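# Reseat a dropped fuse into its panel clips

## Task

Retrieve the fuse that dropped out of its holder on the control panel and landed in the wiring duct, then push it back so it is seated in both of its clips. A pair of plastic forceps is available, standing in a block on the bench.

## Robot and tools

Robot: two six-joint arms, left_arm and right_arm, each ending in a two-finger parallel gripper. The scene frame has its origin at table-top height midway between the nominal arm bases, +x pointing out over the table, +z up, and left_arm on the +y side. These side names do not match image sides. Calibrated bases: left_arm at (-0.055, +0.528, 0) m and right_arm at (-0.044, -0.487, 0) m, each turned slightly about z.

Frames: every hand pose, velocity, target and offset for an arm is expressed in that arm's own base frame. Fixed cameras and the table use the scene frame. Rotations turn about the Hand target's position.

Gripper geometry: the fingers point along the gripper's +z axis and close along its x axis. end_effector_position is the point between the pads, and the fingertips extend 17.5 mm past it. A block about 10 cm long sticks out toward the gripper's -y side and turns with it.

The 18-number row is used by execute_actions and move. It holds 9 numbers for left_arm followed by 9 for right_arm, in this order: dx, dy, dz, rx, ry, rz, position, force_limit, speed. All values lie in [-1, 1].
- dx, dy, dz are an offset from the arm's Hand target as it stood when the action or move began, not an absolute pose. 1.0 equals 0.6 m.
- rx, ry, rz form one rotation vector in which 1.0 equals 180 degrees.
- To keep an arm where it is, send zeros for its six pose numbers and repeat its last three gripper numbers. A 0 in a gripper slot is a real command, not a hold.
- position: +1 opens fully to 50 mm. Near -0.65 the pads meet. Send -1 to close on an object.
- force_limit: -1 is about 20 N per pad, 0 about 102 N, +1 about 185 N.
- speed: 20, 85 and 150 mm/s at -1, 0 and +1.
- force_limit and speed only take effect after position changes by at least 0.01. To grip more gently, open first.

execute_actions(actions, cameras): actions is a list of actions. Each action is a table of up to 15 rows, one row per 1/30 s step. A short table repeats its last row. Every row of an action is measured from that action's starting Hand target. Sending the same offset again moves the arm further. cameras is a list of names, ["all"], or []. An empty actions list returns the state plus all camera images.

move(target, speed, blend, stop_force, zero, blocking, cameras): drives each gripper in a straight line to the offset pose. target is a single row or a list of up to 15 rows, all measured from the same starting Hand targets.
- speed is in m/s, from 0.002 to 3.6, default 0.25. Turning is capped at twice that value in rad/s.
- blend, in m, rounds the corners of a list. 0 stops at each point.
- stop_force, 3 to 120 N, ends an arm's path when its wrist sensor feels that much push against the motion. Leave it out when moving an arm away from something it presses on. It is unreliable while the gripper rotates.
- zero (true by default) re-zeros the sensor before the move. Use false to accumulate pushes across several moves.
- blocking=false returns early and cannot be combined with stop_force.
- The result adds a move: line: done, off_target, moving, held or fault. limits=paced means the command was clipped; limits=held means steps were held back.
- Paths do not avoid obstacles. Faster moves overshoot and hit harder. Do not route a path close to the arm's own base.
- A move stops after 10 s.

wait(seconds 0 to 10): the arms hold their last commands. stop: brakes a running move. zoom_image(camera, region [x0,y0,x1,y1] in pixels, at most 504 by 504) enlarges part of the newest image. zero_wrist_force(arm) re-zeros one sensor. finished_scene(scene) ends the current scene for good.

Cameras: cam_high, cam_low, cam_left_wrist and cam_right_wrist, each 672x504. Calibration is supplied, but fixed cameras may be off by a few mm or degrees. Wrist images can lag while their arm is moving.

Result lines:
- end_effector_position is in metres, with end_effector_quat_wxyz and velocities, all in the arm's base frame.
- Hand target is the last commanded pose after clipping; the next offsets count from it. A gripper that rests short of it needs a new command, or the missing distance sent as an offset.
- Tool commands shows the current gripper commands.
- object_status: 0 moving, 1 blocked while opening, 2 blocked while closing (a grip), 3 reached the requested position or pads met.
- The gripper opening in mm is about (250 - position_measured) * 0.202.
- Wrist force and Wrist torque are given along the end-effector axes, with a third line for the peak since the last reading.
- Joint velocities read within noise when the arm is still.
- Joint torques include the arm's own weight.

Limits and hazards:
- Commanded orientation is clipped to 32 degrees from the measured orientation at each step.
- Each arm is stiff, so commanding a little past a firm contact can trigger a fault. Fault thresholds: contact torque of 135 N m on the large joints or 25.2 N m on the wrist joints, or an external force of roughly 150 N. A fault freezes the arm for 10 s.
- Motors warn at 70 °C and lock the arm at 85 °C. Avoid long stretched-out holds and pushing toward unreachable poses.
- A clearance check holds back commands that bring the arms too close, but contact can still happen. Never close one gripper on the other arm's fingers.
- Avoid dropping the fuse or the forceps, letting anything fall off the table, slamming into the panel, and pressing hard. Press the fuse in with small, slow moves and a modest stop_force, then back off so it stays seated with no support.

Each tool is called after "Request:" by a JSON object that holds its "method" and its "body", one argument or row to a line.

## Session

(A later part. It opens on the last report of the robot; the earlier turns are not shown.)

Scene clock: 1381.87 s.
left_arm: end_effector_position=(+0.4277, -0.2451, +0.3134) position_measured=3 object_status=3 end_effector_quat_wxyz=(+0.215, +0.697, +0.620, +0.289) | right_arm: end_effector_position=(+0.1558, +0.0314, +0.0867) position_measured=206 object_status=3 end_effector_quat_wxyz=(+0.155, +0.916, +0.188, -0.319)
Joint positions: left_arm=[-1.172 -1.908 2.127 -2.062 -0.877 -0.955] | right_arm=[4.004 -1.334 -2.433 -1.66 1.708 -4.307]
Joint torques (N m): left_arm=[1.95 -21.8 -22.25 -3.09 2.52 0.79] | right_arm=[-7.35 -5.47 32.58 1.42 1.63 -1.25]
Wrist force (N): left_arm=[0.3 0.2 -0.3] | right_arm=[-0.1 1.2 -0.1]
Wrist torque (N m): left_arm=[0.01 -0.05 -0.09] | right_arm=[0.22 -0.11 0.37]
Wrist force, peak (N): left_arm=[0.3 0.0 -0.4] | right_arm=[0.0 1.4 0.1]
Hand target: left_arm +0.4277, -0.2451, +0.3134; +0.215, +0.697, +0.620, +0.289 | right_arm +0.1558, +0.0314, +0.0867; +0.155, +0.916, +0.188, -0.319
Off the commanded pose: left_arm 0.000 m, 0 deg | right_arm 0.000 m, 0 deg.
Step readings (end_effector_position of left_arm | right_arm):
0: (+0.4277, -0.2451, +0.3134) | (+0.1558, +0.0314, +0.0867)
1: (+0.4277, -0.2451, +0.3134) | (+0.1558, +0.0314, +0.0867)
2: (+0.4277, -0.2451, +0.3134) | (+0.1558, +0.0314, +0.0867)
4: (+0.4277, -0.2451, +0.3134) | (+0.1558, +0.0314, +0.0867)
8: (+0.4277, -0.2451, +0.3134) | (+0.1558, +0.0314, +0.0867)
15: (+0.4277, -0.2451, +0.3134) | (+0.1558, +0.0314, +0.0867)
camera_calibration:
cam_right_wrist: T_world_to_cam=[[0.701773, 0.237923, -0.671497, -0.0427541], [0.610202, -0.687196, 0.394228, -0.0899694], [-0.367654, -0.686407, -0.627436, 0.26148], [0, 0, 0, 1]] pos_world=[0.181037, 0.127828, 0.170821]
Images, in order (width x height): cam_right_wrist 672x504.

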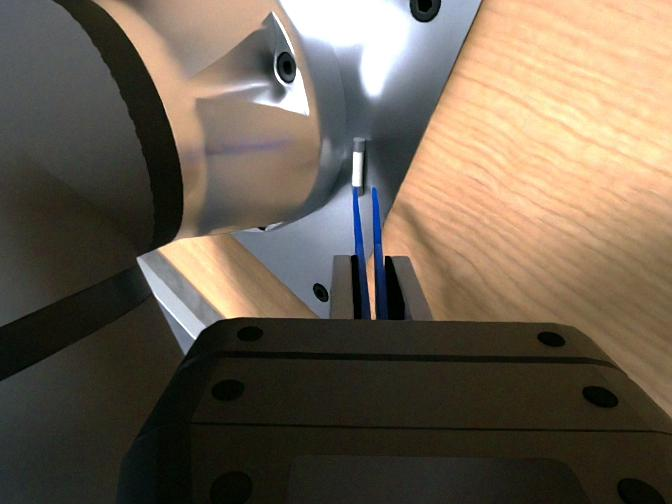

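Request:
{"method": "move", "body": {
  "target": [0,0,0,0,0,0,1,1,1,-0.0282,-0.0165,-0.0317,0,0,0,-0.355,-1,-1],
  "speed": 0.06,
  "cameras": ["cam_right_wrist"]
}}

Request:
{"method": "zoom_image", "body": {
  "camera": "cam_right_wrist",
  "region": [290, 120, 450, 240]
}}

Scene clock: 1396.43 s.
left_arm: end_effector_position=(+0.4277, -0.2451, +0.3134) position_measured=3 object_status=3 end_effector_quat_wxyz=(+0.215, +0.697, +0.620, +0.289) | right_arm: end_effector_position=(+0.1389, +0.0215, +0.0678) position_measured=206 object_status=3 end_effector_quat_wxyz=(+0.155, +0.916, +0.188, -0.319)
Joint positions: left_arm=[-1.172 -1.908 2.127 -2.062 -0.877 -0.955] | right_arm=[4.027 -1.313 -2.509 -1.603 1.723 -4.289]
Joint torques (N m): left_arm=[1.72 -22.4 -22.8 -3.14 2.82 0.8] | right_arm=[4.48 20.23 7.56 2.34 1.77 1.49]
Wrist force (N): left_arm=[0.4 0.0 -0.5] | right_arm=[-0.3 0.9 -0.3]
Wrist torque (N m): left_arm=[-0.01 -0.05 -0.09] | right_arm=[0.18 -0.07 0.19]
Wrist force, peak (N): left_arm=[0.5 0.1 -0.4] | right_arm=[-0.2 1.5 -0.6]
Hand target: left_arm +0.4277, -0.2451, +0.3134; +0.215, +0.697, +0.620, +0.289 | right_arm +0.1389, +0.0215, +0.0677; +0.155, +0.916, +0.188, -0.319
Off the commanded pose: left_arm 0.000 m, 0 deg | right_arm 0.000 m, 0 deg.
move: done
camera_calibration:
cam_right_wrist: T_world_to_cam=[[0.701733, 0.237968, -0.671523, -0.0412919], [0.610248, -0.687179, 0.394185, -0.0789731], [-0.367653, -0.686408, -0.627436, 0.23655], [0, 0, 0, 1]] pos_world=[0.164137, 0.117927, 0.151822]
Images, in order (width x height): cam_right_wrist 672x504.

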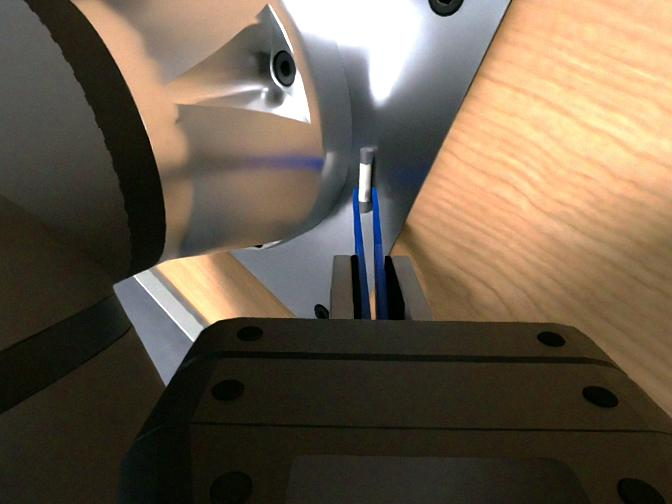

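Scaled by 3.150 from the camera's 672x504 image, which has a finer 960x720 frame.

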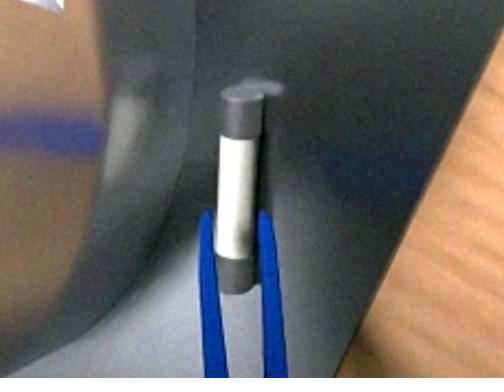

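Request:
{"method": "move", "body": {
  "target": [0,0,0,0,0,0,1,1,1,-0.0117,-0.0039,-0.0155,0,0,0,-0.355,-1,-1],
  "speed": 0.012,
  "stop_force": 3,
  "cameras": ["cam_right_wrist"]
}}

Request:
{"method": "zoom_image", "body": {
  "camera": "cam_right_wrist",
  "region": [290, 120, 450, 240]
}}

Scene clock: 1406.77 s.
left_arm: end_effector_position=(+0.4277, -0.2451, +0.3134) position_measured=3 object_status=3 end_effector_quat_wxyz=(+0.215, +0.697, +0.620, +0.289) | right_arm: end_effector_position=(+0.1319, +0.0192, +0.0584) position_measured=206 object_status=3 end_effector_quat_wxyz=(+0.155, +0.916, +0.188, -0.319)
Joint positions: left_arm=[-1.172 -1.908 2.127 -2.062 -0.877 -0.955] | right_arm=[4.042 -1.312 -2.541 -1.57 1.733 -4.278]
Joint torques (N m): left_arm=[1.33 -21.8 -22.97 -3.21 2.62 0.7] | right_arm=[5.21 16.57 5.89 2.52 1.73 1.49]
Wrist force (N): left_arm=[0.2 0.2 -0.2] | right_arm=[0.0 1.1 -0.2]
Wrist torque (N m): left_arm=[0.02 -0.02 -0.09] | right_arm=[0.19 -0.10 0.20]
Wrist force, peak (N): left_arm=[0.4 0.1 -0.5] | right_arm=[0.3 1.5 -0.2]
Hand target: left_arm +0.4277, -0.2451, +0.3134; +0.215, +0.697, +0.620, +0.289 | right_arm +0.1319, +0.0192, +0.0584; +0.155, +0.916, +0.188, -0.319
Off the commanded pose: left_arm 0.000 m, 0 deg | right_arm 0.000 m, 0 deg.
move: done
camera_calibration:
cam_right_wrist: T_world_to_cam=[[0.701773, 0.237923, -0.671497, -0.0420586], [0.610202, -0.687196, 0.394228, -0.0726814], [-0.367654, -0.686407, -0.627436, 0.226494], [0, 0, 0, 1]] pos_world=[0.157137, 0.115528, 0.142521]
Images, in order (width x height): cam_right_wrist 672x504.

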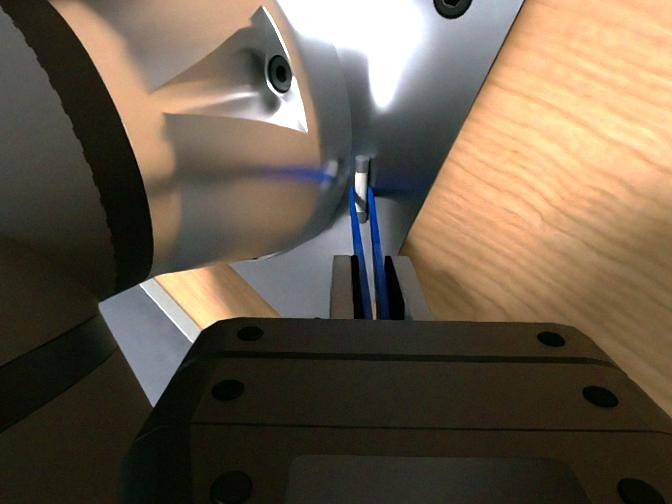

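Scaled by 3.150 from the camera's 672x504 image, which has a finer 960x720 frame.

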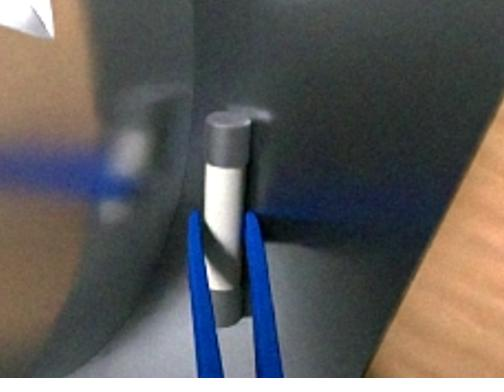

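Request:
{"method": "move", "body": {
  "target": [0,0,0,0,0,0,1,1,1,0.0379,0.0128,0.001,0,0,0,-0.355,-1,-1],
  "speed": 0.025,
  "cameras": ["cam_right_wrist"]
}}

Request:
{"method": "zoom_image", "body": {
  "camera": "cam_right_wrist",
  "region": [290, 120, 450, 240]
}}

Scene clock: 1415.77 s.
left_arm: end_effector_position=(+0.4277, -0.2451, +0.3134) position_measured=3 object_status=3 end_effector_quat_wxyz=(+0.215, +0.697, +0.620, +0.289) | right_arm: end_effector_position=(+0.1546, +0.0268, +0.0590) position_measured=206 object_status=3 end_effector_quat_wxyz=(+0.155, +0.916, +0.188, -0.319)
Joint positions: left_arm=[-1.172 -1.908 2.127 -2.062 -0.877 -0.955] | right_arm=[3.997 -1.389 -2.485 -1.554 1.703 -4.312]
Joint torques (N m): left_arm=[1.67 -21.93 -23.54 -3.13 2.81 0.7] | right_arm=[-5.96 -3.74 30.41 2.56 -1.8 -1.17]
Wrist force (N): left_arm=[0.3 0.1 -0.1] | right_arm=[0.0 0.8 -0.1]
Wrist torque (N m): left_arm=[0.00 -0.03 -0.09] | right_arm=[0.14 -0.10 0.38]
Wrist force, peak (N): left_arm=[0.5 0.1 -0.3] | right_arm=[0.1 1.3 -0.6]
Hand target: left_arm +0.4277, -0.2451, +0.3134; +0.215, +0.697, +0.620, +0.289 | right_arm +0.1546, +0.0268, +0.0590; +0.155, +0.916, +0.188, -0.319
Off the commanded pose: left_arm 0.000 m, 0 deg | right_arm 0.000 m, 0 deg.
move: done
camera_calibration:
cam_right_wrist: T_world_to_cam=[[0.701773, 0.237923, -0.671497, -0.059418], [0.610202, -0.687196, 0.394228, -0.0814781], [-0.367654, -0.686407, -0.627436, 0.240502], [0, 0, 0, 1]] pos_world=[0.179837, 0.123228, 0.143121]
Images, in order (width x height): cam_right_wrist 672x504.

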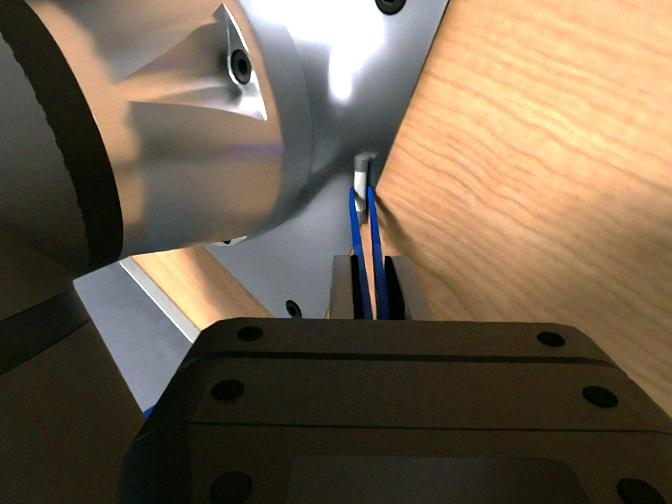

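Scaled by 3.150 from the camera's 672x504 image, which has a finer 960x720 frame.

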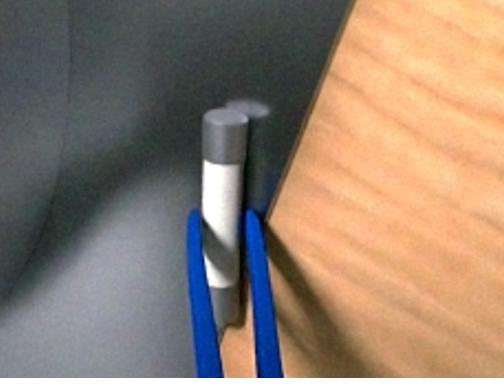

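Request:
{"method": "move", "body": {
  "target": [
    [0,0,0,0,0,0,1,1,1,0.03,0.0102,0,0,0,0,-0.355,-1,-1],
    [0,0,0,0,0,0,1,1,1,0.045,0.0152,-0.0055,0,0,0,-0.355,-1,-1],
    [0,0,0,0,0,0,1,1,1,0.1,0.034,-0.0055,0,0,0,-0.355,-1,-1]
  ],
  "speed": 0.025,
  "blend": 0.005,
  "cameras": ["cam_right_wrist"]
}}

Request:
{"method": "zoom_image", "body": {
  "camera": "cam_right_wrist",
  "region": [290, 120, 450, 240]
}}

Scene clock: 1423.10 s.
left_arm: end_effector_position=(+0.4277, -0.2451, +0.3134) position_measured=3 object_status=3 end_effector_quat_wxyz=(+0.215, +0.697, +0.620, +0.289) | right_arm: end_effector_position=(+0.2146, +0.0472, +0.0557) position_measured=206 object_status=3 end_effector_quat_wxyz=(+0.155, +0.916, +0.188, -0.319)
Joint positions: left_arm=[-1.172 -1.908 2.127 -2.062 -0.877 -0.955] | right_arm=[3.906 -1.574 -2.335 -1.527 1.644 -4.381]
Joint torques (N m): left_arm=[0.94 -22.73 -23.03 -3.02 2.88 0.65] | right_arm=[-7.9 4.04 29.2 -0.95 -1.93 -1.34]
Wrist force (N): left_arm=[0.4 0.0 -0.1] | right_arm=[-0.2 1.1 -0.3]
Wrist torque (N m): left_arm=[-0.02 -0.05 -0.09] | right_arm=[0.17 -0.13 0.34]
Wrist force, peak (N): left_arm=[0.5 0.1 -0.3] | right_arm=[0.0 1.5 -0.3]
Hand target: left_arm +0.4277, -0.2451, +0.3134; +0.215, +0.697, +0.620, +0.289 | right_arm +0.2146, +0.0472, +0.0557; +0.155, +0.916, +0.188, -0.319
Off the commanded pose: left_arm 0.000 m, 0 deg | right_arm 0.000 m, 0 deg.
move: done
camera_calibration:
cam_right_wrist: T_world_to_cam=[[0.701773, 0.237923, -0.671497, -0.108594], [0.610202, -0.687196, 0.394228, -0.10277], [-0.367654, -0.686407, -0.627436, 0.274493], [0, 0, 0, 1]] pos_world=[0.239837, 0.143628, 0.139821]
Images, in order (width x height): cam_right_wrist 672x504.

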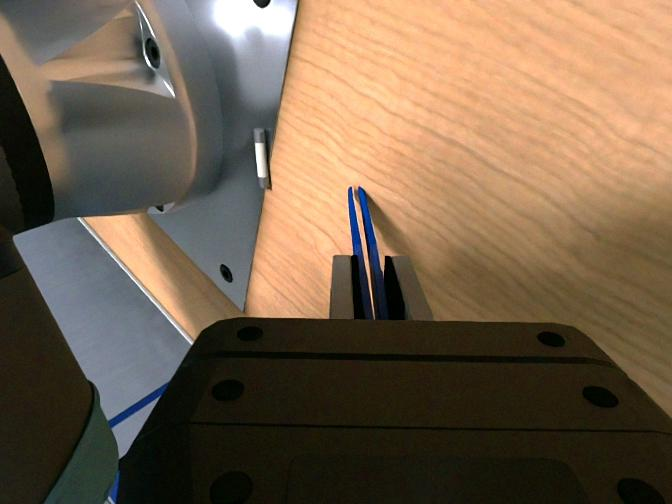

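Scaled by 3.150 from the camera's 672x504 image, which has a finer 960x720 frame.

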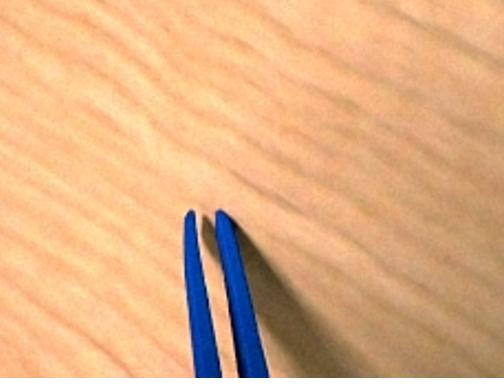

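Request:
{"method": "move", "body": {
  "target": [
    [0,0,0,0,0,0,1,1,1,0,0,0.09,0,0,0,-0.355,-1,-1],
    [0,0,0,0,0,0,1,1,1,-0.1473,-0.0408,0.075,0.0445,-0.1315,0,-0.355,-1,-1]
  ],
  "speed": 0.12,
  "blend": 0.01,
  "cameras": ["cam_right_wrist","cam_high"]
}}

Request:
{"method": "zoom_image", "body": {
  "camera": "cam_right_wrist",
  "region": [290, 120, 450, 240]
}}

Scene clock: 1458.80 s.
left_arm: end_effector_position=(+0.4277, -0.2451, +0.3134) position_measured=3 object_status=3 end_effector_quat_wxyz=(+0.215, +0.697, +0.620, +0.289) | right_arm: end_effector_position=(+0.1420, +0.0266, +0.1011) position_measured=206 object_status=3 end_effector_quat_wxyz=(+0.131, +0.964, +0.177, -0.152)
Joint positions: left_arm=[-1.172 -1.908 2.127 -2.062 -0.877 -0.955] | right_arm=[4.23 -0.848 -2.56 -1.701 1.647 -4.003]
Joint torques (N m): left_arm=[0.85 -21.91 -23.19 -3.12 2.9 0.49] | right_arm=[-6.62 -18.97 36.84 3.67 -1.76 -1.61]
Wrist force (N): left_arm=[0.4 0.1 -0.2] | right_arm=[0.5 0.4 -0.1]
Wrist torque (N m): left_arm=[0.00 -0.05 -0.08] | right_arm=[0.03 -0.15 0.23]
Wrist force, peak (N): left_arm=[0.4 0.3 -0.4] | right_arm=[-1.7 1.0 3.3]
Hand target: left_arm +0.4277, -0.2451, +0.3134; +0.215, +0.697, +0.620, +0.289 | right_arm +0.1420, +0.0266, +0.1011; +0.131, +0.964, +0.177, -0.152 (not the last commanded pose)
Off the commanded pose: left_arm 0.000 m, 0 deg | right_arm 0.016 m, 5 deg.
move: held (right_arm; a check stopped the path); path passed 1 of 2 targets; limits=held
pose unreachable (right arm): on one or more control steps of this call, first in action 0 (counted from 0), this arm could not follow its commanded pose, so it was not sent that pose on those steps. It may still have moved: this result reports where it is.
cause: moving toward the commanded pose would bring two parts of the arm too close to each other (its gripper and another part of the arm, with joints 3 (elbow) to 6 (wrist 3) between them, 13 mm apart when it was first held).
camera_calibration:
cam_right_wrist: T_world_to_cam=[[0.878131, 0.29816, -0.374149, -0.0789496], [0.460257, -0.739931, 0.490576, -0.0776402], [-0.130574, -0.602995, -0.786987, 0.242402], [0, 0, 0, 1]] pos_world=[0.136714, 0.112258, 0.199317]
Images, in order (width x height): cam_high 672x504, cam_right_wrist 672x504.

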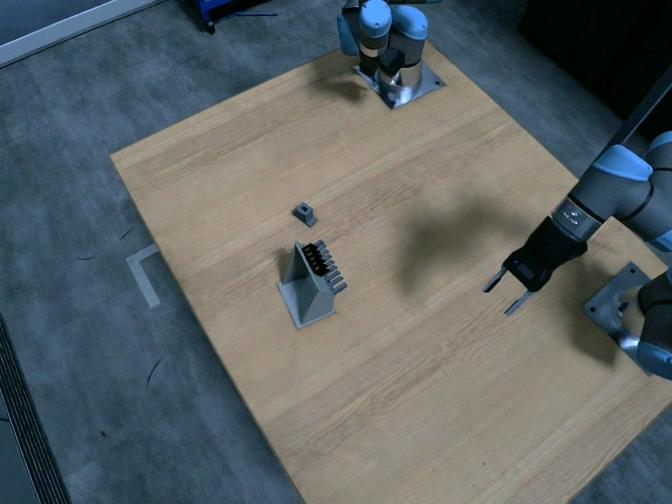

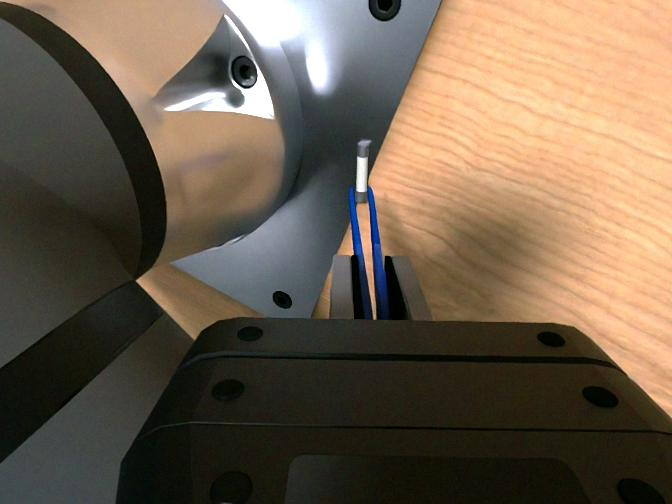

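Scaled by 3.150 from the camera's 672x504 image, which has a finer 960x720 frame.

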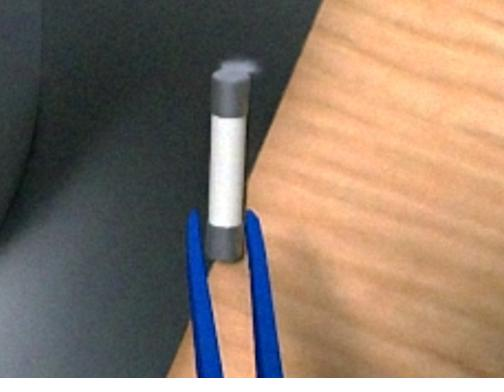

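Request:
{"method": "move", "body": {
  "target": [0,0,0,0,0,0,1,1,1,0.005,0.0103,-0.0402,-0.0142,0.0421,0,-0.355,-1,-1],
  "speed": 0.06,
  "cameras": ["cam_right_wrist"]
}}

Request:
{"method": "zoom_image", "body": {
  "camera": "cam_right_wrist",
  "region": [290, 120, 450, 240]
}}

Scene clock: 1473.33 s.
left_arm: end_effector_position=(+0.4277, -0.2451, +0.3134) position_measured=3 object_status=3 end_effector_quat_wxyz=(+0.215, +0.697, +0.620, +0.289) | right_arm: end_effector_position=(+0.1450, +0.0327, +0.0770) position_measured=206 object_status=3 end_effector_quat_wxyz=(+0.140, +0.948, +0.182, -0.219)
Joint positions: left_arm=[-1.172 -1.908 2.127 -2.062 -0.877 -0.955] | right_arm=[4.133 -1.089 -2.555 -1.583 1.687 -4.132]
Joint torques (N m): left_arm=[1.7 -22.45 -22.3 -3.25 2.89 0.69] | right_arm=[-7.08 -13.61 34.82 3.41 1.77 -1.32]
Wrist force (N): left_arm=[0.2 0.1 -0.3] | right_arm=[0.1 1.0 -0.1]
Wrist torque (N m): left_arm=[0.00 -0.03 -0.08] | right_arm=[0.15 -0.06 0.31]
Wrist force, peak (N): left_arm=[0.3 0.1 -0.5] | right_arm=[0.9 0.7 0.3]
Hand target: left_arm +0.4277, -0.2451, +0.3134; +0.215, +0.697, +0.620, +0.289 | right_arm +0.1450, +0.0327, +0.0770; +0.140, +0.948, +0.182, -0.219
Off the commanded pose: left_arm 0.000 m, 0 deg | right_arm 0.000 m, 0 deg.
move: done
camera_calibration:
cam_right_wrist: T_world_to_cam=[[0.820281, 0.278625, -0.499508, -0.0737953], [0.52307, -0.718729, 0.458068, -0.0698887], [-0.231382, -0.637022, -0.7353, 0.239247], [0, 0, 0, 1]] pos_world=[0.152447, 0.122736, 0.171071]
Images, in order (width x height): cam_right_wrist 672x504.

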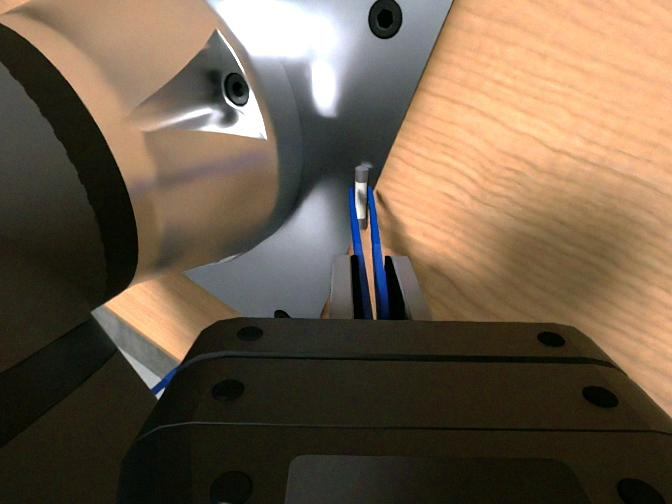

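Scaled by 3.150 from the camera's 672x504 image, which has a finer 960x720 frame.

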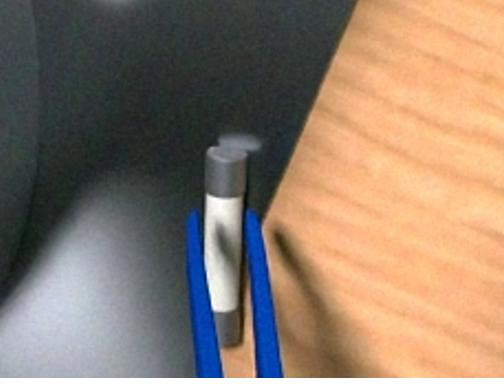

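Request:
{"method": "move", "body": {
  "target": [
    [0,0,0,0,0,0,1,1,1,0.0032,-0.0095,0,0,0,0,-0.355,-1,-1],
    [0,0,0,0,0,0,1,1,1,-0.0057,-0.0125,-0.0177,0,0,0,-0.355,-1,-1]
  ],
  "speed": 0.012,
  "stop_force": 3,
  "cameras": ["cam_right_wrist"]
}}

Request:
{"method": "zoom_image", "body": {
  "camera": "cam_right_wrist",
  "region": [290, 120, 450, 240]
}}

Scene clock: 1481.90 s.
left_arm: end_effector_position=(+0.4277, -0.2451, +0.3134) position_measured=3 object_status=3 end_effector_quat_wxyz=(+0.215, +0.697, +0.620, +0.289) | right_arm: end_effector_position=(+0.1416, +0.0252, +0.0664) position_measured=206 object_status=3 end_effector_quat_wxyz=(+0.140, +0.948, +0.182, -0.219)
Joint positions: left_arm=[-1.172 -1.908 2.127 -2.062 -0.877 -0.955] | right_arm=[4.127 -1.084 -2.589 -1.555 1.684 -4.137]
Joint torques (N m): left_arm=[0.93 -21.49 -22.82 -3.1 2.9 0.66] | right_arm=[4.83 9.88 9.04 3.28 1.76 1.66]
Wrist force (N): left_arm=[0.4 0.2 -0.2] | right_arm=[0.1 1.0 -0.6]
Wrist torque (N m): left_arm=[0.01 -0.05 -0.08] | right_arm=[0.13 -0.08 0.10]
Wrist force, peak (N): left_arm=[0.3 0.3 -0.5] | right_arm=[0.2 1.1 -0.9]
Hand target: left_arm +0.4277, -0.2451, +0.3134; +0.215, +0.697, +0.620, +0.289 | right_arm +0.1416, +0.0252, +0.0664; +0.140, +0.948, +0.182, -0.219
Off the commanded pose: left_arm 0.000 m, 0 deg | right_arm 0.000 m, 0 deg.
move: done
camera_calibration:
cam_right_wrist: T_world_to_cam=[[0.82025, 0.278542, -0.499604, -0.0741816], [0.523069, -0.718733, 0.458063, -0.0686438], [-0.231493, -0.637053, -0.735238, 0.225899], [0, 0, 0, 1]] pos_world=[0.149047, 0.115236, 0.160471]
Images, in order (width x height): cam_right_wrist 672x504.

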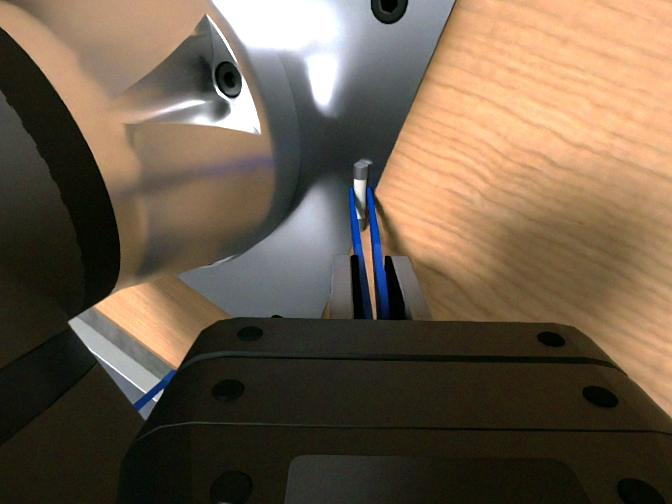

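Scaled by 3.150 from the camera's 672x504 image, which has a finer 960x720 frame.

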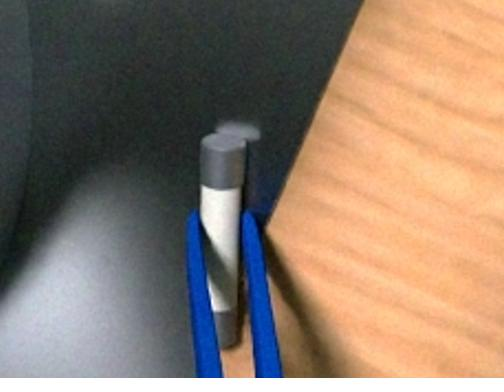

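Request:
{"method": "move", "body": {
  "target": [
    [0,0,0,0,0,0,1,1,1,0.0018,-0.0055,0,0,0,0,-0.355,-1,-1],
    [0,0,0,0,0,0,1,1,1,-0.0012,-0.0065,-0.0065,0,0,0,-0.355,-1,-1]
  ],
  "speed": 0.01,
  "stop_force": 3,
  "cameras": ["cam_right_wrist"]
}}

Request:
{"method": "zoom_image", "body": {
  "camera": "cam_right_wrist",
  "region": [290, 120, 450, 240]
}}

Scene clock: 1489.80 s.
left_arm: end_effector_position=(+0.4277, -0.2451, +0.3134) position_measured=3 object_status=3 end_effector_quat_wxyz=(+0.215, +0.697, +0.620, +0.289) | right_arm: end_effector_position=(+0.1414, +0.0215, +0.0637) position_measured=206 object_status=3 end_effector_quat_wxyz=(+0.140, +0.948, +0.182, -0.219)
Joint positions: left_arm=[-1.172 -1.908 2.127 -2.062 -0.877 -0.955] | right_arm=[4.118 -1.082 -2.597 -1.549 1.68 -4.144]
Joint torques (N m): left_arm=[0.66 -22.28 -23.49 -3.18 3.17 0.58] | right_arm=[-6.82 -1.92 34.34 -0.12 -1.6 -1.25]
Wrist force (N): left_arm=[0.3 0.0 -0.2] | right_arm=[-0.4 0.8 -0.4]
Wrist torque (N m): left_arm=[-0.01 -0.04 -0.08] | right_arm=[0.10 -0.10 0.12]
Wrist force, peak (N): left_arm=[0.5 0.3 -0.4] | right_arm=[-0.5 1.6 -3.9]
Hand target: left_arm +0.4277, -0.2451, +0.3134; +0.215, +0.697, +0.620, +0.289 | right_arm +0.1414, +0.0215, +0.0637; +0.140, +0.948, +0.182, -0.219 (not the last commanded pose)
Off the commanded pose: left_arm 0.000 m, 0 deg | right_arm 0.001 m, 0 deg.
move: contact (right_arm); path passed 1 of 2 targets
camera_calibration:
cam_right_wrist: T_world_to_cam=[[0.82033, 0.278585, -0.499449, -0.0743773], [0.522986, -0.718799, 0.458054, -0.0699405], [-0.231397, -0.63696, -0.735348, 0.221503], [0, 0, 0, 1]] pos_world=[0.148847, 0.111536, 0.157771]
Images, in order (width x height): cam_right_wrist 672x504.

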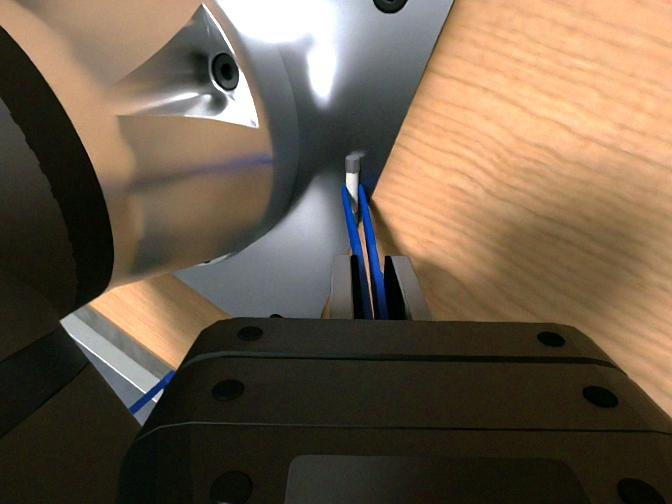

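Scaled by 3.150 from the camera's 672x504 image, which has a finer 960x720 frame.

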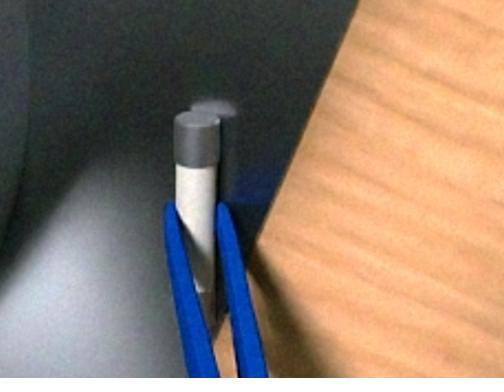

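Request:
{"method": "execute_actions", "body": {
  "actions": [
    [[0,0,0,0,0,0,1,1,1,0,0,0.0015,0,0,0,-0.355,-1,-1]],
    [[0,0,0,0,0,0,1,1,1,0,0,0,0,0,0,-0.46,-1,-1]]
  ],
  "cameras": ["cam_right_wrist"]
}}

Request:
{"method": "zoom_image", "body": {
  "camera": "cam_right_wrist",
  "region": [290, 120, 450, 240]
}}

Scene clock: 1496.37 s.
left_arm: end_effector_position=(+0.4277, -0.2451, +0.3134) position_measured=3 object_status=3 end_effector_quat_wxyz=(+0.215, +0.697, +0.620, +0.289) | right_arm: end_effector_position=(+0.1414, +0.0215, +0.0646) position_measured=221 object_status=3 end_effector_quat_wxyz=(+0.140, +0.948, +0.182, -0.219)
Joint positions: left_arm=[-1.172 -1.908 2.127 -2.062 -0.877 -0.955] | right_arm=[4.118 -1.08 -2.595 -1.553 1.68 -4.144]
Joint torques (N m): left_arm=[0.28 -22.58 -22.34 -3.36 3.13 0.74] | right_arm=[-4.85 12.37 33.66 0.3 -1.56 -0.89]
Wrist force (N): left_arm=[0.2 0.1 -0.1] | right_arm=[-0.8 1.2 -1.4]
Wrist torque (N m): left_arm=[0.01 -0.03 -0.08] | right_arm=[0.10 -0.14 0.11]
Wrist force, peak (N): left_arm=[0.5 0.1 -0.4] | right_arm=[-0.7 1.8 -1.2]
Hand target: left_arm +0.4277, -0.2451, +0.3134; +0.215, +0.697, +0.620, +0.289 | right_arm +0.1414, +0.0215, +0.0646; +0.140, +0.948, +0.182, -0.219
Off the commanded pose: left_arm 0.000 m, 0 deg | right_arm 0.000 m, 0 deg.
Step readings (end_effector_position of left_arm | right_arm):
0: (+0.4277, -0.2451, +0.3134) | (+0.1414, +0.0215, +0.0637)
1: (+0.4277, -0.2451, +0.3134) | (+0.1414, +0.0215, +0.0637)
2: (+0.4277, -0.2451, +0.3134) | (+0.1414, +0.0215, +0.0637)
4: (+0.4277, -0.2451, +0.3134) | (+0.1414, +0.0215, +0.0641)
8: (+0.4277, -0.2451, +0.3134) | (+0.1414, +0.0215, +0.0645)
15: (+0.4277, -0.2451, +0.3134) | (+0.1414, +0.0215, +0.0646)
16: (+0.4277, -0.2451, +0.3134) | (+0.1414, +0.0215, +0.0646)
17: (+0.4277, -0.2451, +0.3134) | (+0.1414, +0.0215, +0.0646)
19: (+0.4277, -0.2451, +0.3134) | (+0.1414, +0.0215, +0.0646)
23: (+0.4277, -0.2451, +0.3134) | (+0.1414, +0.0215, +0.0646)
30: (+0.4277, -0.2451, +0.3134) | (+0.1414, +0.0215, +0.0646)
camera_calibration:
cam_right_wrist: T_world_to_cam=[[0.82033, 0.278585, -0.499449, -0.0739278], [0.522986, -0.718799, 0.458054, -0.0703527], [-0.231397, -0.63696, -0.735348, 0.222165], [0, 0, 0, 1]] pos_world=[0.148847, 0.111536, 0.158671]
Images, in order (width x height): cam_right_wrist 672x504.

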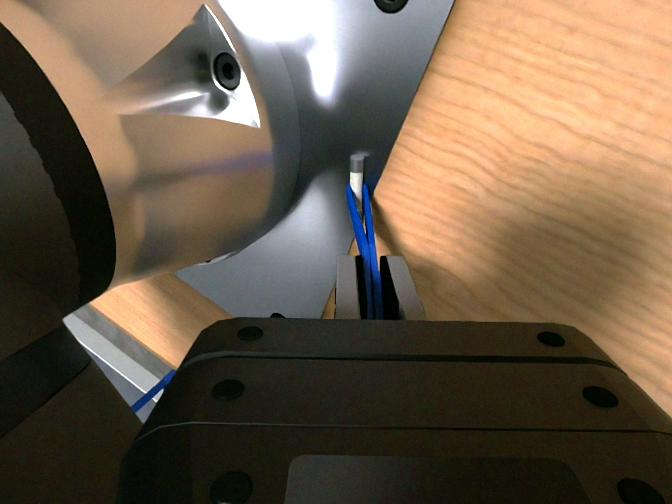

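Scaled by 3.150 from the camera's 672x504 image, which has a finer 960x720 frame.

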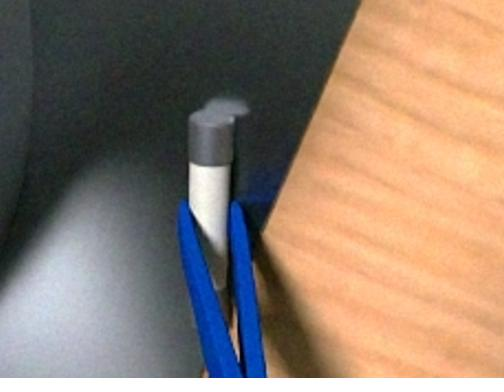

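Request:
{"method": "move", "body": {
  "target": [0,0,0,0,0,0,1,1,1,0.003,0.001,0.015,0,0,0,-0.46,-1,-1],
  "speed": 0.02,
  "cameras": ["cam_right_wrist"]
}}

Request:
{"method": "zoom_image", "body": {
  "camera": "cam_right_wrist",
  "region": [290, 120, 450, 240]
}}

Scene clock: 1500.67 s.
left_arm: end_effector_position=(+0.4277, -0.2451, +0.3134) position_measured=3 object_status=3 end_effector_quat_wxyz=(+0.215, +0.697, +0.620, +0.289) | right_arm: end_effector_position=(+0.1432, +0.0221, +0.0736) position_measured=221 object_status=3 end_effector_quat_wxyz=(+0.140, +0.948, +0.182, -0.219)
Joint positions: left_arm=[-1.172 -1.908 2.127 -2.062 -0.877 -0.955] | right_arm=[4.113 -1.069 -2.573 -1.587 1.677 -4.149]
Joint torques (N m): left_arm=[0.48 -22.34 -23.23 -3.3 3.21 0.63] | right_arm=[-7.72 12.28 34.64 -0.41 -1.83 -1.29]
Wrist force (N): left_arm=[0.6 0.1 -0.2] | right_arm=[0.2 0.5 -0.2]
Wrist torque (N m): left_arm=[0.00 -0.08 -0.09] | right_arm=[0.07 -0.09 0.30]
Wrist force, peak (N): left_arm=[0.6 0.1 -0.2] | right_arm=[-1.0 1.7 -1.3]
Hand target: left_arm +0.4277, -0.2451, +0.3134; +0.215, +0.697, +0.620, +0.289 | right_arm +0.1432, +0.0221, +0.0736; +0.140, +0.948, +0.182, -0.219
Off the commanded pose: left_arm 0.000 m, 0 deg | right_arm 0.000 m, 0 deg.
move: done
camera_calibration:
cam_right_wrist: T_world_to_cam=[[0.82033, 0.278585, -0.499449, -0.0710765], [0.522986, -0.718799, 0.458054, -0.0749853], [-0.231397, -0.63696, -0.735348, 0.229581], [0, 0, 0, 1]] pos_world=[0.150647, 0.112136, 0.167671]
Images, in order (width x height): cam_right_wrist 672x504.

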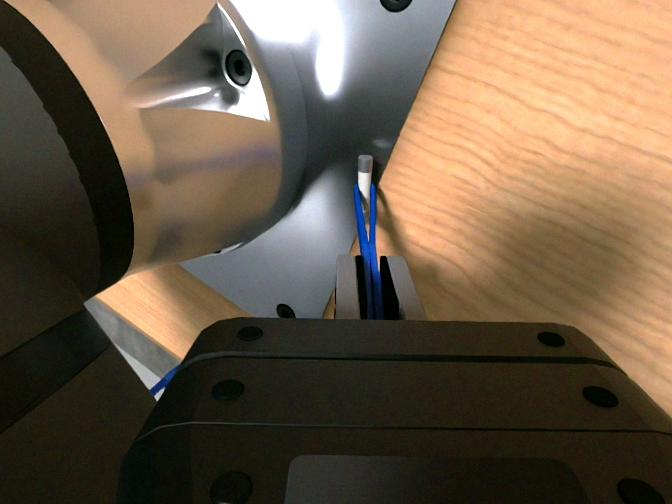

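Scaled by 3.150 from the camera's 672x504 image, which has a finer 960x720 frame.

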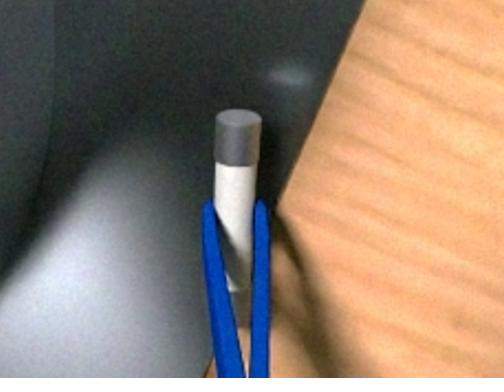

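Request:
{"method": "move", "body": {
  "target": [0,0,0,0,0,0,1,1,1,0.2613,0.2298,0.12,0,0,0,-0.46,-1,-1],
  "speed": 0.08,
  "cameras": ["cam_right_wrist"]
}}

Request:
{"method": "zoom_image", "body": {
  "camera": "cam_right_wrist",
  "region": [290, 120, 450, 240]
}}

Scene clock: 1543.50 s.
left_arm: end_effector_position=(+0.4277, -0.2451, +0.3134) position_measured=3 object_status=3 end_effector_quat_wxyz=(+0.215, +0.697, +0.620, +0.289) | right_arm: end_effector_position=(+0.3000, +0.1600, +0.1456) position_measured=221 object_status=3 end_effector_quat_wxyz=(+0.140, +0.948, +0.182, -0.219)
Joint positions: left_arm=[-1.172 -1.908 2.127 -2.062 -0.877 -0.955] | right_arm=[3.995 -1.586 -1.998 -1.653 1.618 -4.251]
Joint torques (N m): left_arm=[0.2 -21.62 -23.07 -3.28 3.25 0.61] | right_arm=[-7.21 9.73 35.8 -0.36 -1.98 -1.34]
Wrist force (N): left_arm=[0.2 0.3 -0.1] | right_arm=[0.4 0.9 -0.4]
Wrist torque (N m): left_arm=[0.03 -0.01 -0.08] | right_arm=[0.11 -0.15 0.30]
Wrist force, peak (N): left_arm=[0.4 0.2 -0.4] | right_arm=[0.7 0.8 -1.1]
Hand target: left_arm +0.4277, -0.2451, +0.3134; +0.215, +0.697, +0.620, +0.289 | right_arm +0.3000, +0.1600, +0.1456; +0.140, +0.948, +0.182, -0.219
Off the commanded pose: left_arm 0.000 m, 0 deg | right_arm 0.000 m, 0 deg.
move: done
camera_calibration:
cam_right_wrist: T_world_to_cam=[[0.82033, 0.278585, -0.499449, -0.202133], [0.522986, -0.718799, 0.458054, -0.090919], [-0.231397, -0.63696, -0.735348, 0.406583], [0, 0, 0, 1]] pos_world=[0.307447, 0.249936, 0.239671]
Images, in order (width x height): cam_right_wrist 672x504.

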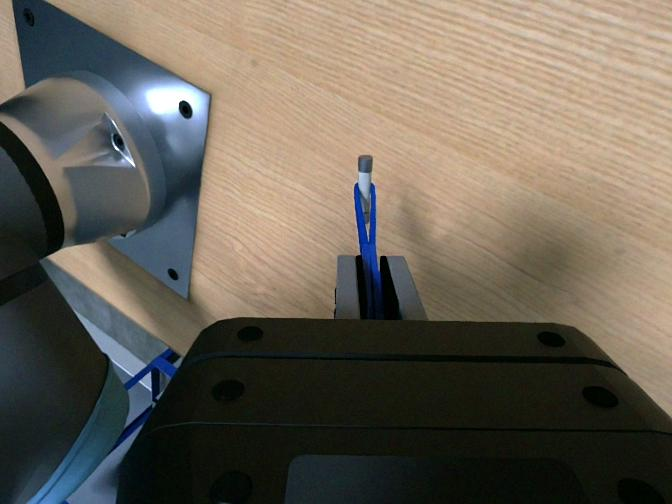

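Scaled by 3.150 from the camera's 672x504 image, which has a finer 960x720 frame.

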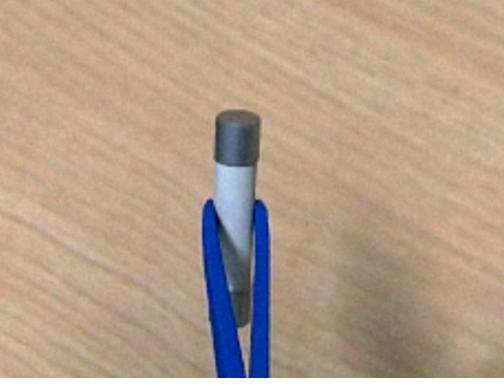

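Request:
{"method": "move", "body": {
  "target": [0,0,0,0,0,0,1,1,1,0.1333,0.3333,0.0907,0.1305,-0.2071,-0.3116,-0.46,-1,-1],
  "speed": 0.1,
  "cameras": ["cam_right_wrist"]
}}

Request:
{"method": "zoom_image", "body": {
  "camera": "cam_right_wrist",
  "region": [290, 120, 450, 240]
}}

Scene clock: 1556.90 s.
left_arm: end_effector_position=(+0.4277, -0.2451, +0.3134) position_measured=3 object_status=3 end_effector_quat_wxyz=(+0.215, +0.697, +0.620, +0.289) | right_arm: end_effector_position=(+0.3800, +0.3599, +0.2000) position_measured=221 object_status=3 end_effector_quat_wxyz=(-0.113, +0.948, -0.287, +0.082)
Joint positions: left_arm=[-1.172 -1.908 2.127 -2.062 -0.877 -0.955] | right_arm=[4.216 -1.522 -2.049 -0.885 1.457 -3.064]
Joint torques (N m): left_arm=[0.39 -21.97 -23.62 -3.35 3.38 0.48] | right_arm=[4.96 9.11 12.41 5.42 -2.48 1.68]
Wrist force (N): left_arm=[0.2 0.2 -0.4] | right_arm=[-0.4 -0.9 0.0]
Wrist torque (N m): left_arm=[0.02 -0.02 -0.09] | right_arm=[-0.12 0.01 -0.14]
Wrist force, peak (N): left_arm=[0.5 0.2 -0.4] | right_arm=[-0.9 -1.2 0.0]
Hand target: left_arm +0.4277, -0.2451, +0.3134; +0.215, +0.697, +0.620, +0.289 | right_arm +0.3800, +0.3600, +0.2000; -0.113, +0.948, -0.287, +0.082
Off the commanded pose: left_arm 0.000 m, 0 deg | right_arm 0.000 m, 0 deg.
move: done
camera_calibration:
cam_right_wrist: T_world_to_cam=[[0.833395, -0.549782, 0.0565117, -0.114235], [-0.552674, -0.829442, 0.0811024, 0.510064], [0.00228451, -0.0988228, -0.995102, 0.362006], [0, 0, 0, 1]] pos_world=[0.376274, 0.396039, 0.325321]
Images, in order (width x height): cam_right_wrist 672x504.

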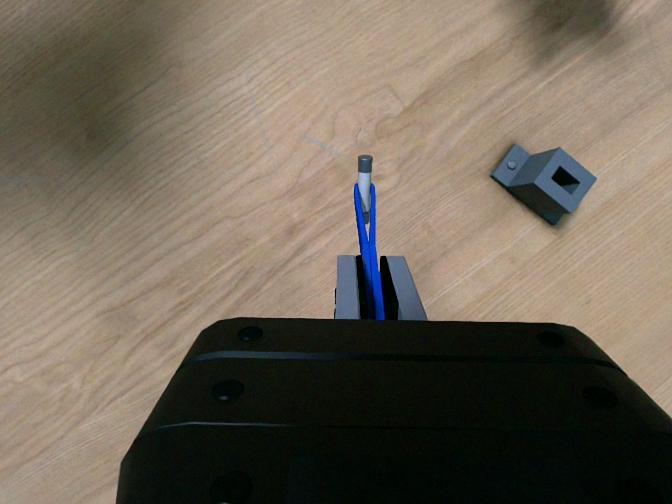

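Scaled by 3.150 from the camera's 672x504 image, which has a finer 960x720 frame.

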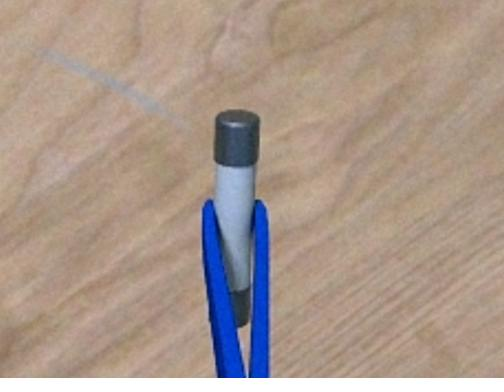

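Good hold. Second half.

Request:
{"method": "move", "body": {
  "target": [0,0,0,0,0,0,1,1,1,0.1517,0.3017,0.04,0.1305,-0.2071,-0.3116,-0.46,-1,-1],
  "speed": 0.1,
  "cameras": ["cam_right_wrist","cam_low"]
}}

Request:
{"method": "zoom_image", "body": {
  "camera": "cam_right_wrist",
  "region": [230, 80, 490, 275]
}}

Scene clock: 1566.57 s.
left_arm: end_effector_position=(+0.4277, -0.2451, +0.3134) position_measured=3 object_status=3 end_effector_quat_wxyz=(+0.215, +0.697, +0.620, +0.289) | right_arm: end_effector_position=(+0.4710, +0.5410, +0.2240) position_measured=221 object_status=3 end_effector_quat_wxyz=(+0.324, -0.592, +0.649, -0.352)
Joint positions: left_arm=[-1.172 -1.908 2.127 -2.062 -0.877 -0.955] | right_arm=[4.505 -1.979 -1.716 -0.834 0.585 -1.785]
Joint torques (N m): left_arm=[-0.25 -22.02 -22.81 -3.36 3.46 0.41] | right_arm=[5.5 29.07 35.71 1.39 -3.99 1.55]
Wrist force (N): left_arm=[0.4 0.1 -0.2] | right_arm=[-1.7 -1.4 0.1]
Wrist torque (N m): left_arm=[-0.01 -0.05 -0.08] | right_arm=[-0.03 0.15 -0.11]
Wrist force, peak (N): left_arm=[0.6 0.1 -0.3] | right_arm=[-2.1 -1.5 0.2]
Hand target: left_arm +0.4277, -0.2451, +0.3134; +0.215, +0.697, +0.620, +0.289 | right_arm +0.4710, +0.5410, +0.2240; +0.324, -0.592, +0.649, -0.352
Off the commanded pose: left_arm 0.000 m, 0 deg | right_arm 0.000 m, 0 deg.
move: done
camera_calibration:
cam_right_wrist: T_world_to_cam=[[-0.0548853, -0.998341, -0.0173927, 0.585617], [-0.792965, 0.0541668, -0.606855, 0.497845], [0.60679, -0.0195156, -0.794622, 0.0310053], [0, 0, 0, 1]] pos_world=[0.408101, 0.558284, 0.336942]
Images, in order (width x height): cam_low 672x504, cam_right_wrist 672x504.

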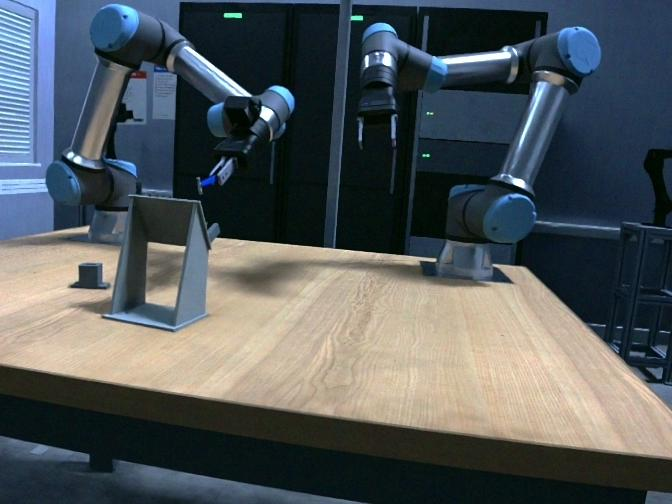

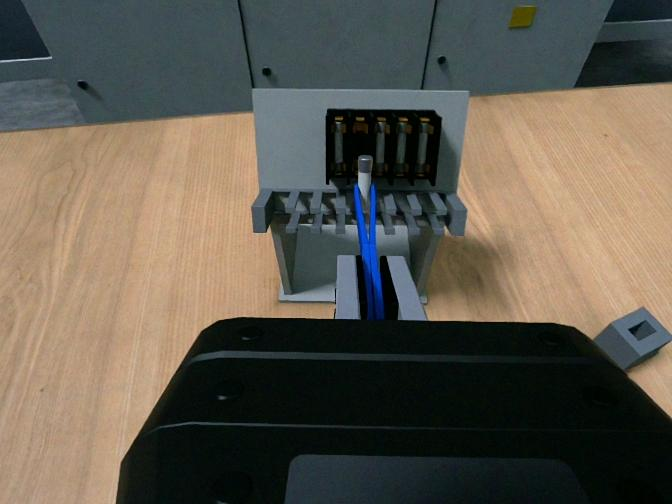

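Scaled by 1.938 from the camera's 672x504 image, which has a finer 960x720 frame.

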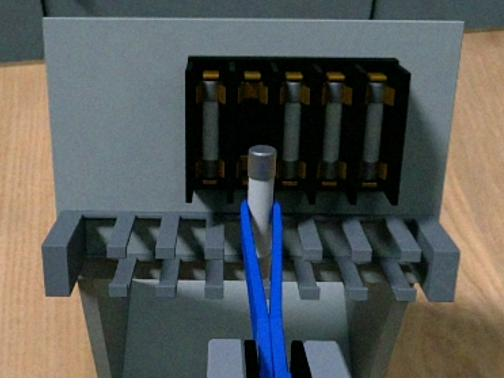

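Request:
{"method": "zoom_image", "body": {
  "camera": "cam_right_wrist",
  "region": [310, 90, 450, 230]
}}

Scaled by 3.600 from the camera's 672x504 image, which has a finer 960x720 frame.

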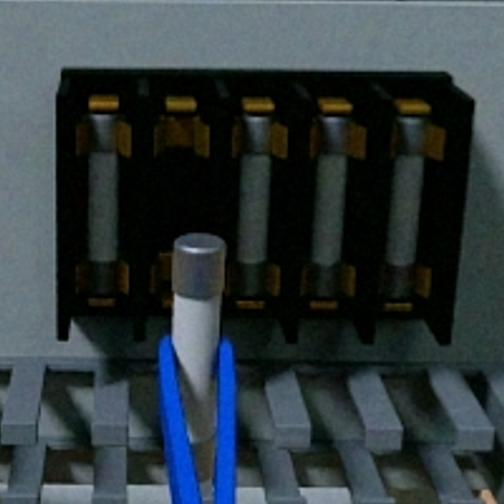

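Request:
{"method": "move", "body": {
  "target": [0,0,0,0,0,0,1,1,1,0.0895,-0.0057,-0.041,0,0,0,-0.46,-1,-1],
  "speed": 0.06,
  "cameras": ["cam_right_wrist"]
}}

Request:
{"method": "zoom_image", "body": {
  "camera": "cam_right_wrist",
  "region": [300, 90, 440, 230]
}}

Scene clock: 1595.83 s.
left_arm: end_effector_position=(+0.4277, -0.2451, +0.3134) position_measured=3 object_status=3 end_effector_quat_wxyz=(+0.215, +0.697, +0.620, +0.289) | right_arm: end_effector_position=(+0.5247, +0.5376, +0.1994) position_measured=221 object_status=3 end_effector_quat_wxyz=(+0.324, -0.592, +0.649, -0.352)
Joint positions: left_arm=[-1.172 -1.908 2.127 -2.062 -0.877 -0.955] | right_arm=[4.418 -2.075 -1.676 -0.653 0.606 -1.934]
Joint torques (N m): left_arm=[0.32 -22.02 -22.78 -3.42 3.52 0.49] | right_arm=[-7.18 32.52 35 5.12 -0.35 -1.18]
Wrist force (N): left_arm=[0.3 0.0 -0.2] | right_arm=[-1.4 -1.3 0.5]
Wrist torque (N m): left_arm=[-0.02 -0.03 -0.09] | right_arm=[-0.04 0.09 0.10]
Wrist force, peak (N): left_arm=[0.2 0.2 -0.6] | right_arm=[-1.8 -1.7 0.4]
Hand target: left_arm +0.4277, -0.2451, +0.3134; +0.215, +0.697, +0.620, +0.289 | right_arm +0.5247, +0.5376, +0.1994; +0.324, -0.592, +0.649, -0.352
Off the commanded pose: left_arm 0.000 m, 0 deg | right_arm 0.000 m, 0 deg.
move: done
camera_calibration:
cam_right_wrist: T_world_to_cam=[[-0.0550249, -0.998334, -0.0173743, 0.584797], [-0.792955, 0.0542664, -0.606859, 0.525624], [0.606791, -0.0196154, -0.79462, -0.0211394], [0, 0, 0, 1]] pos_world=[0.461802, 0.554884, 0.312342]
Images, in order (width x height): cam_right_wrist 672x504.

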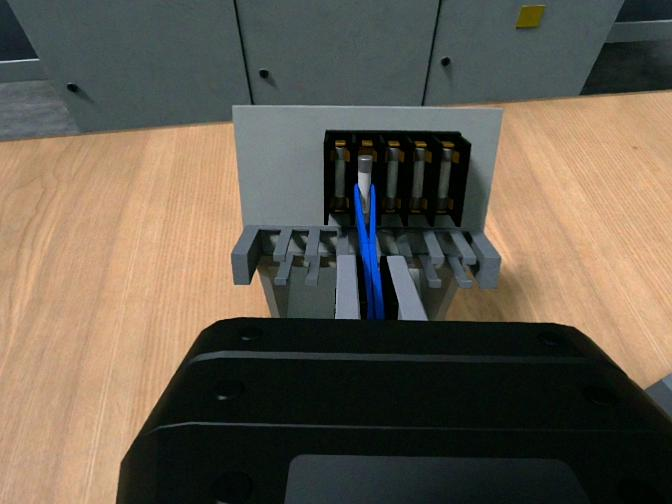

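Scaled by 3.600 from the camera's 672x504 image, which has a finer 960x720 frame.

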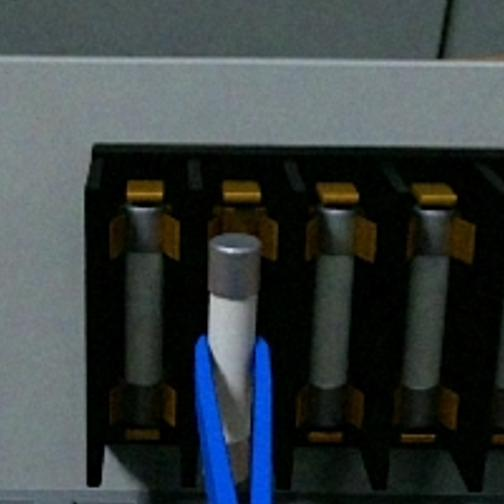

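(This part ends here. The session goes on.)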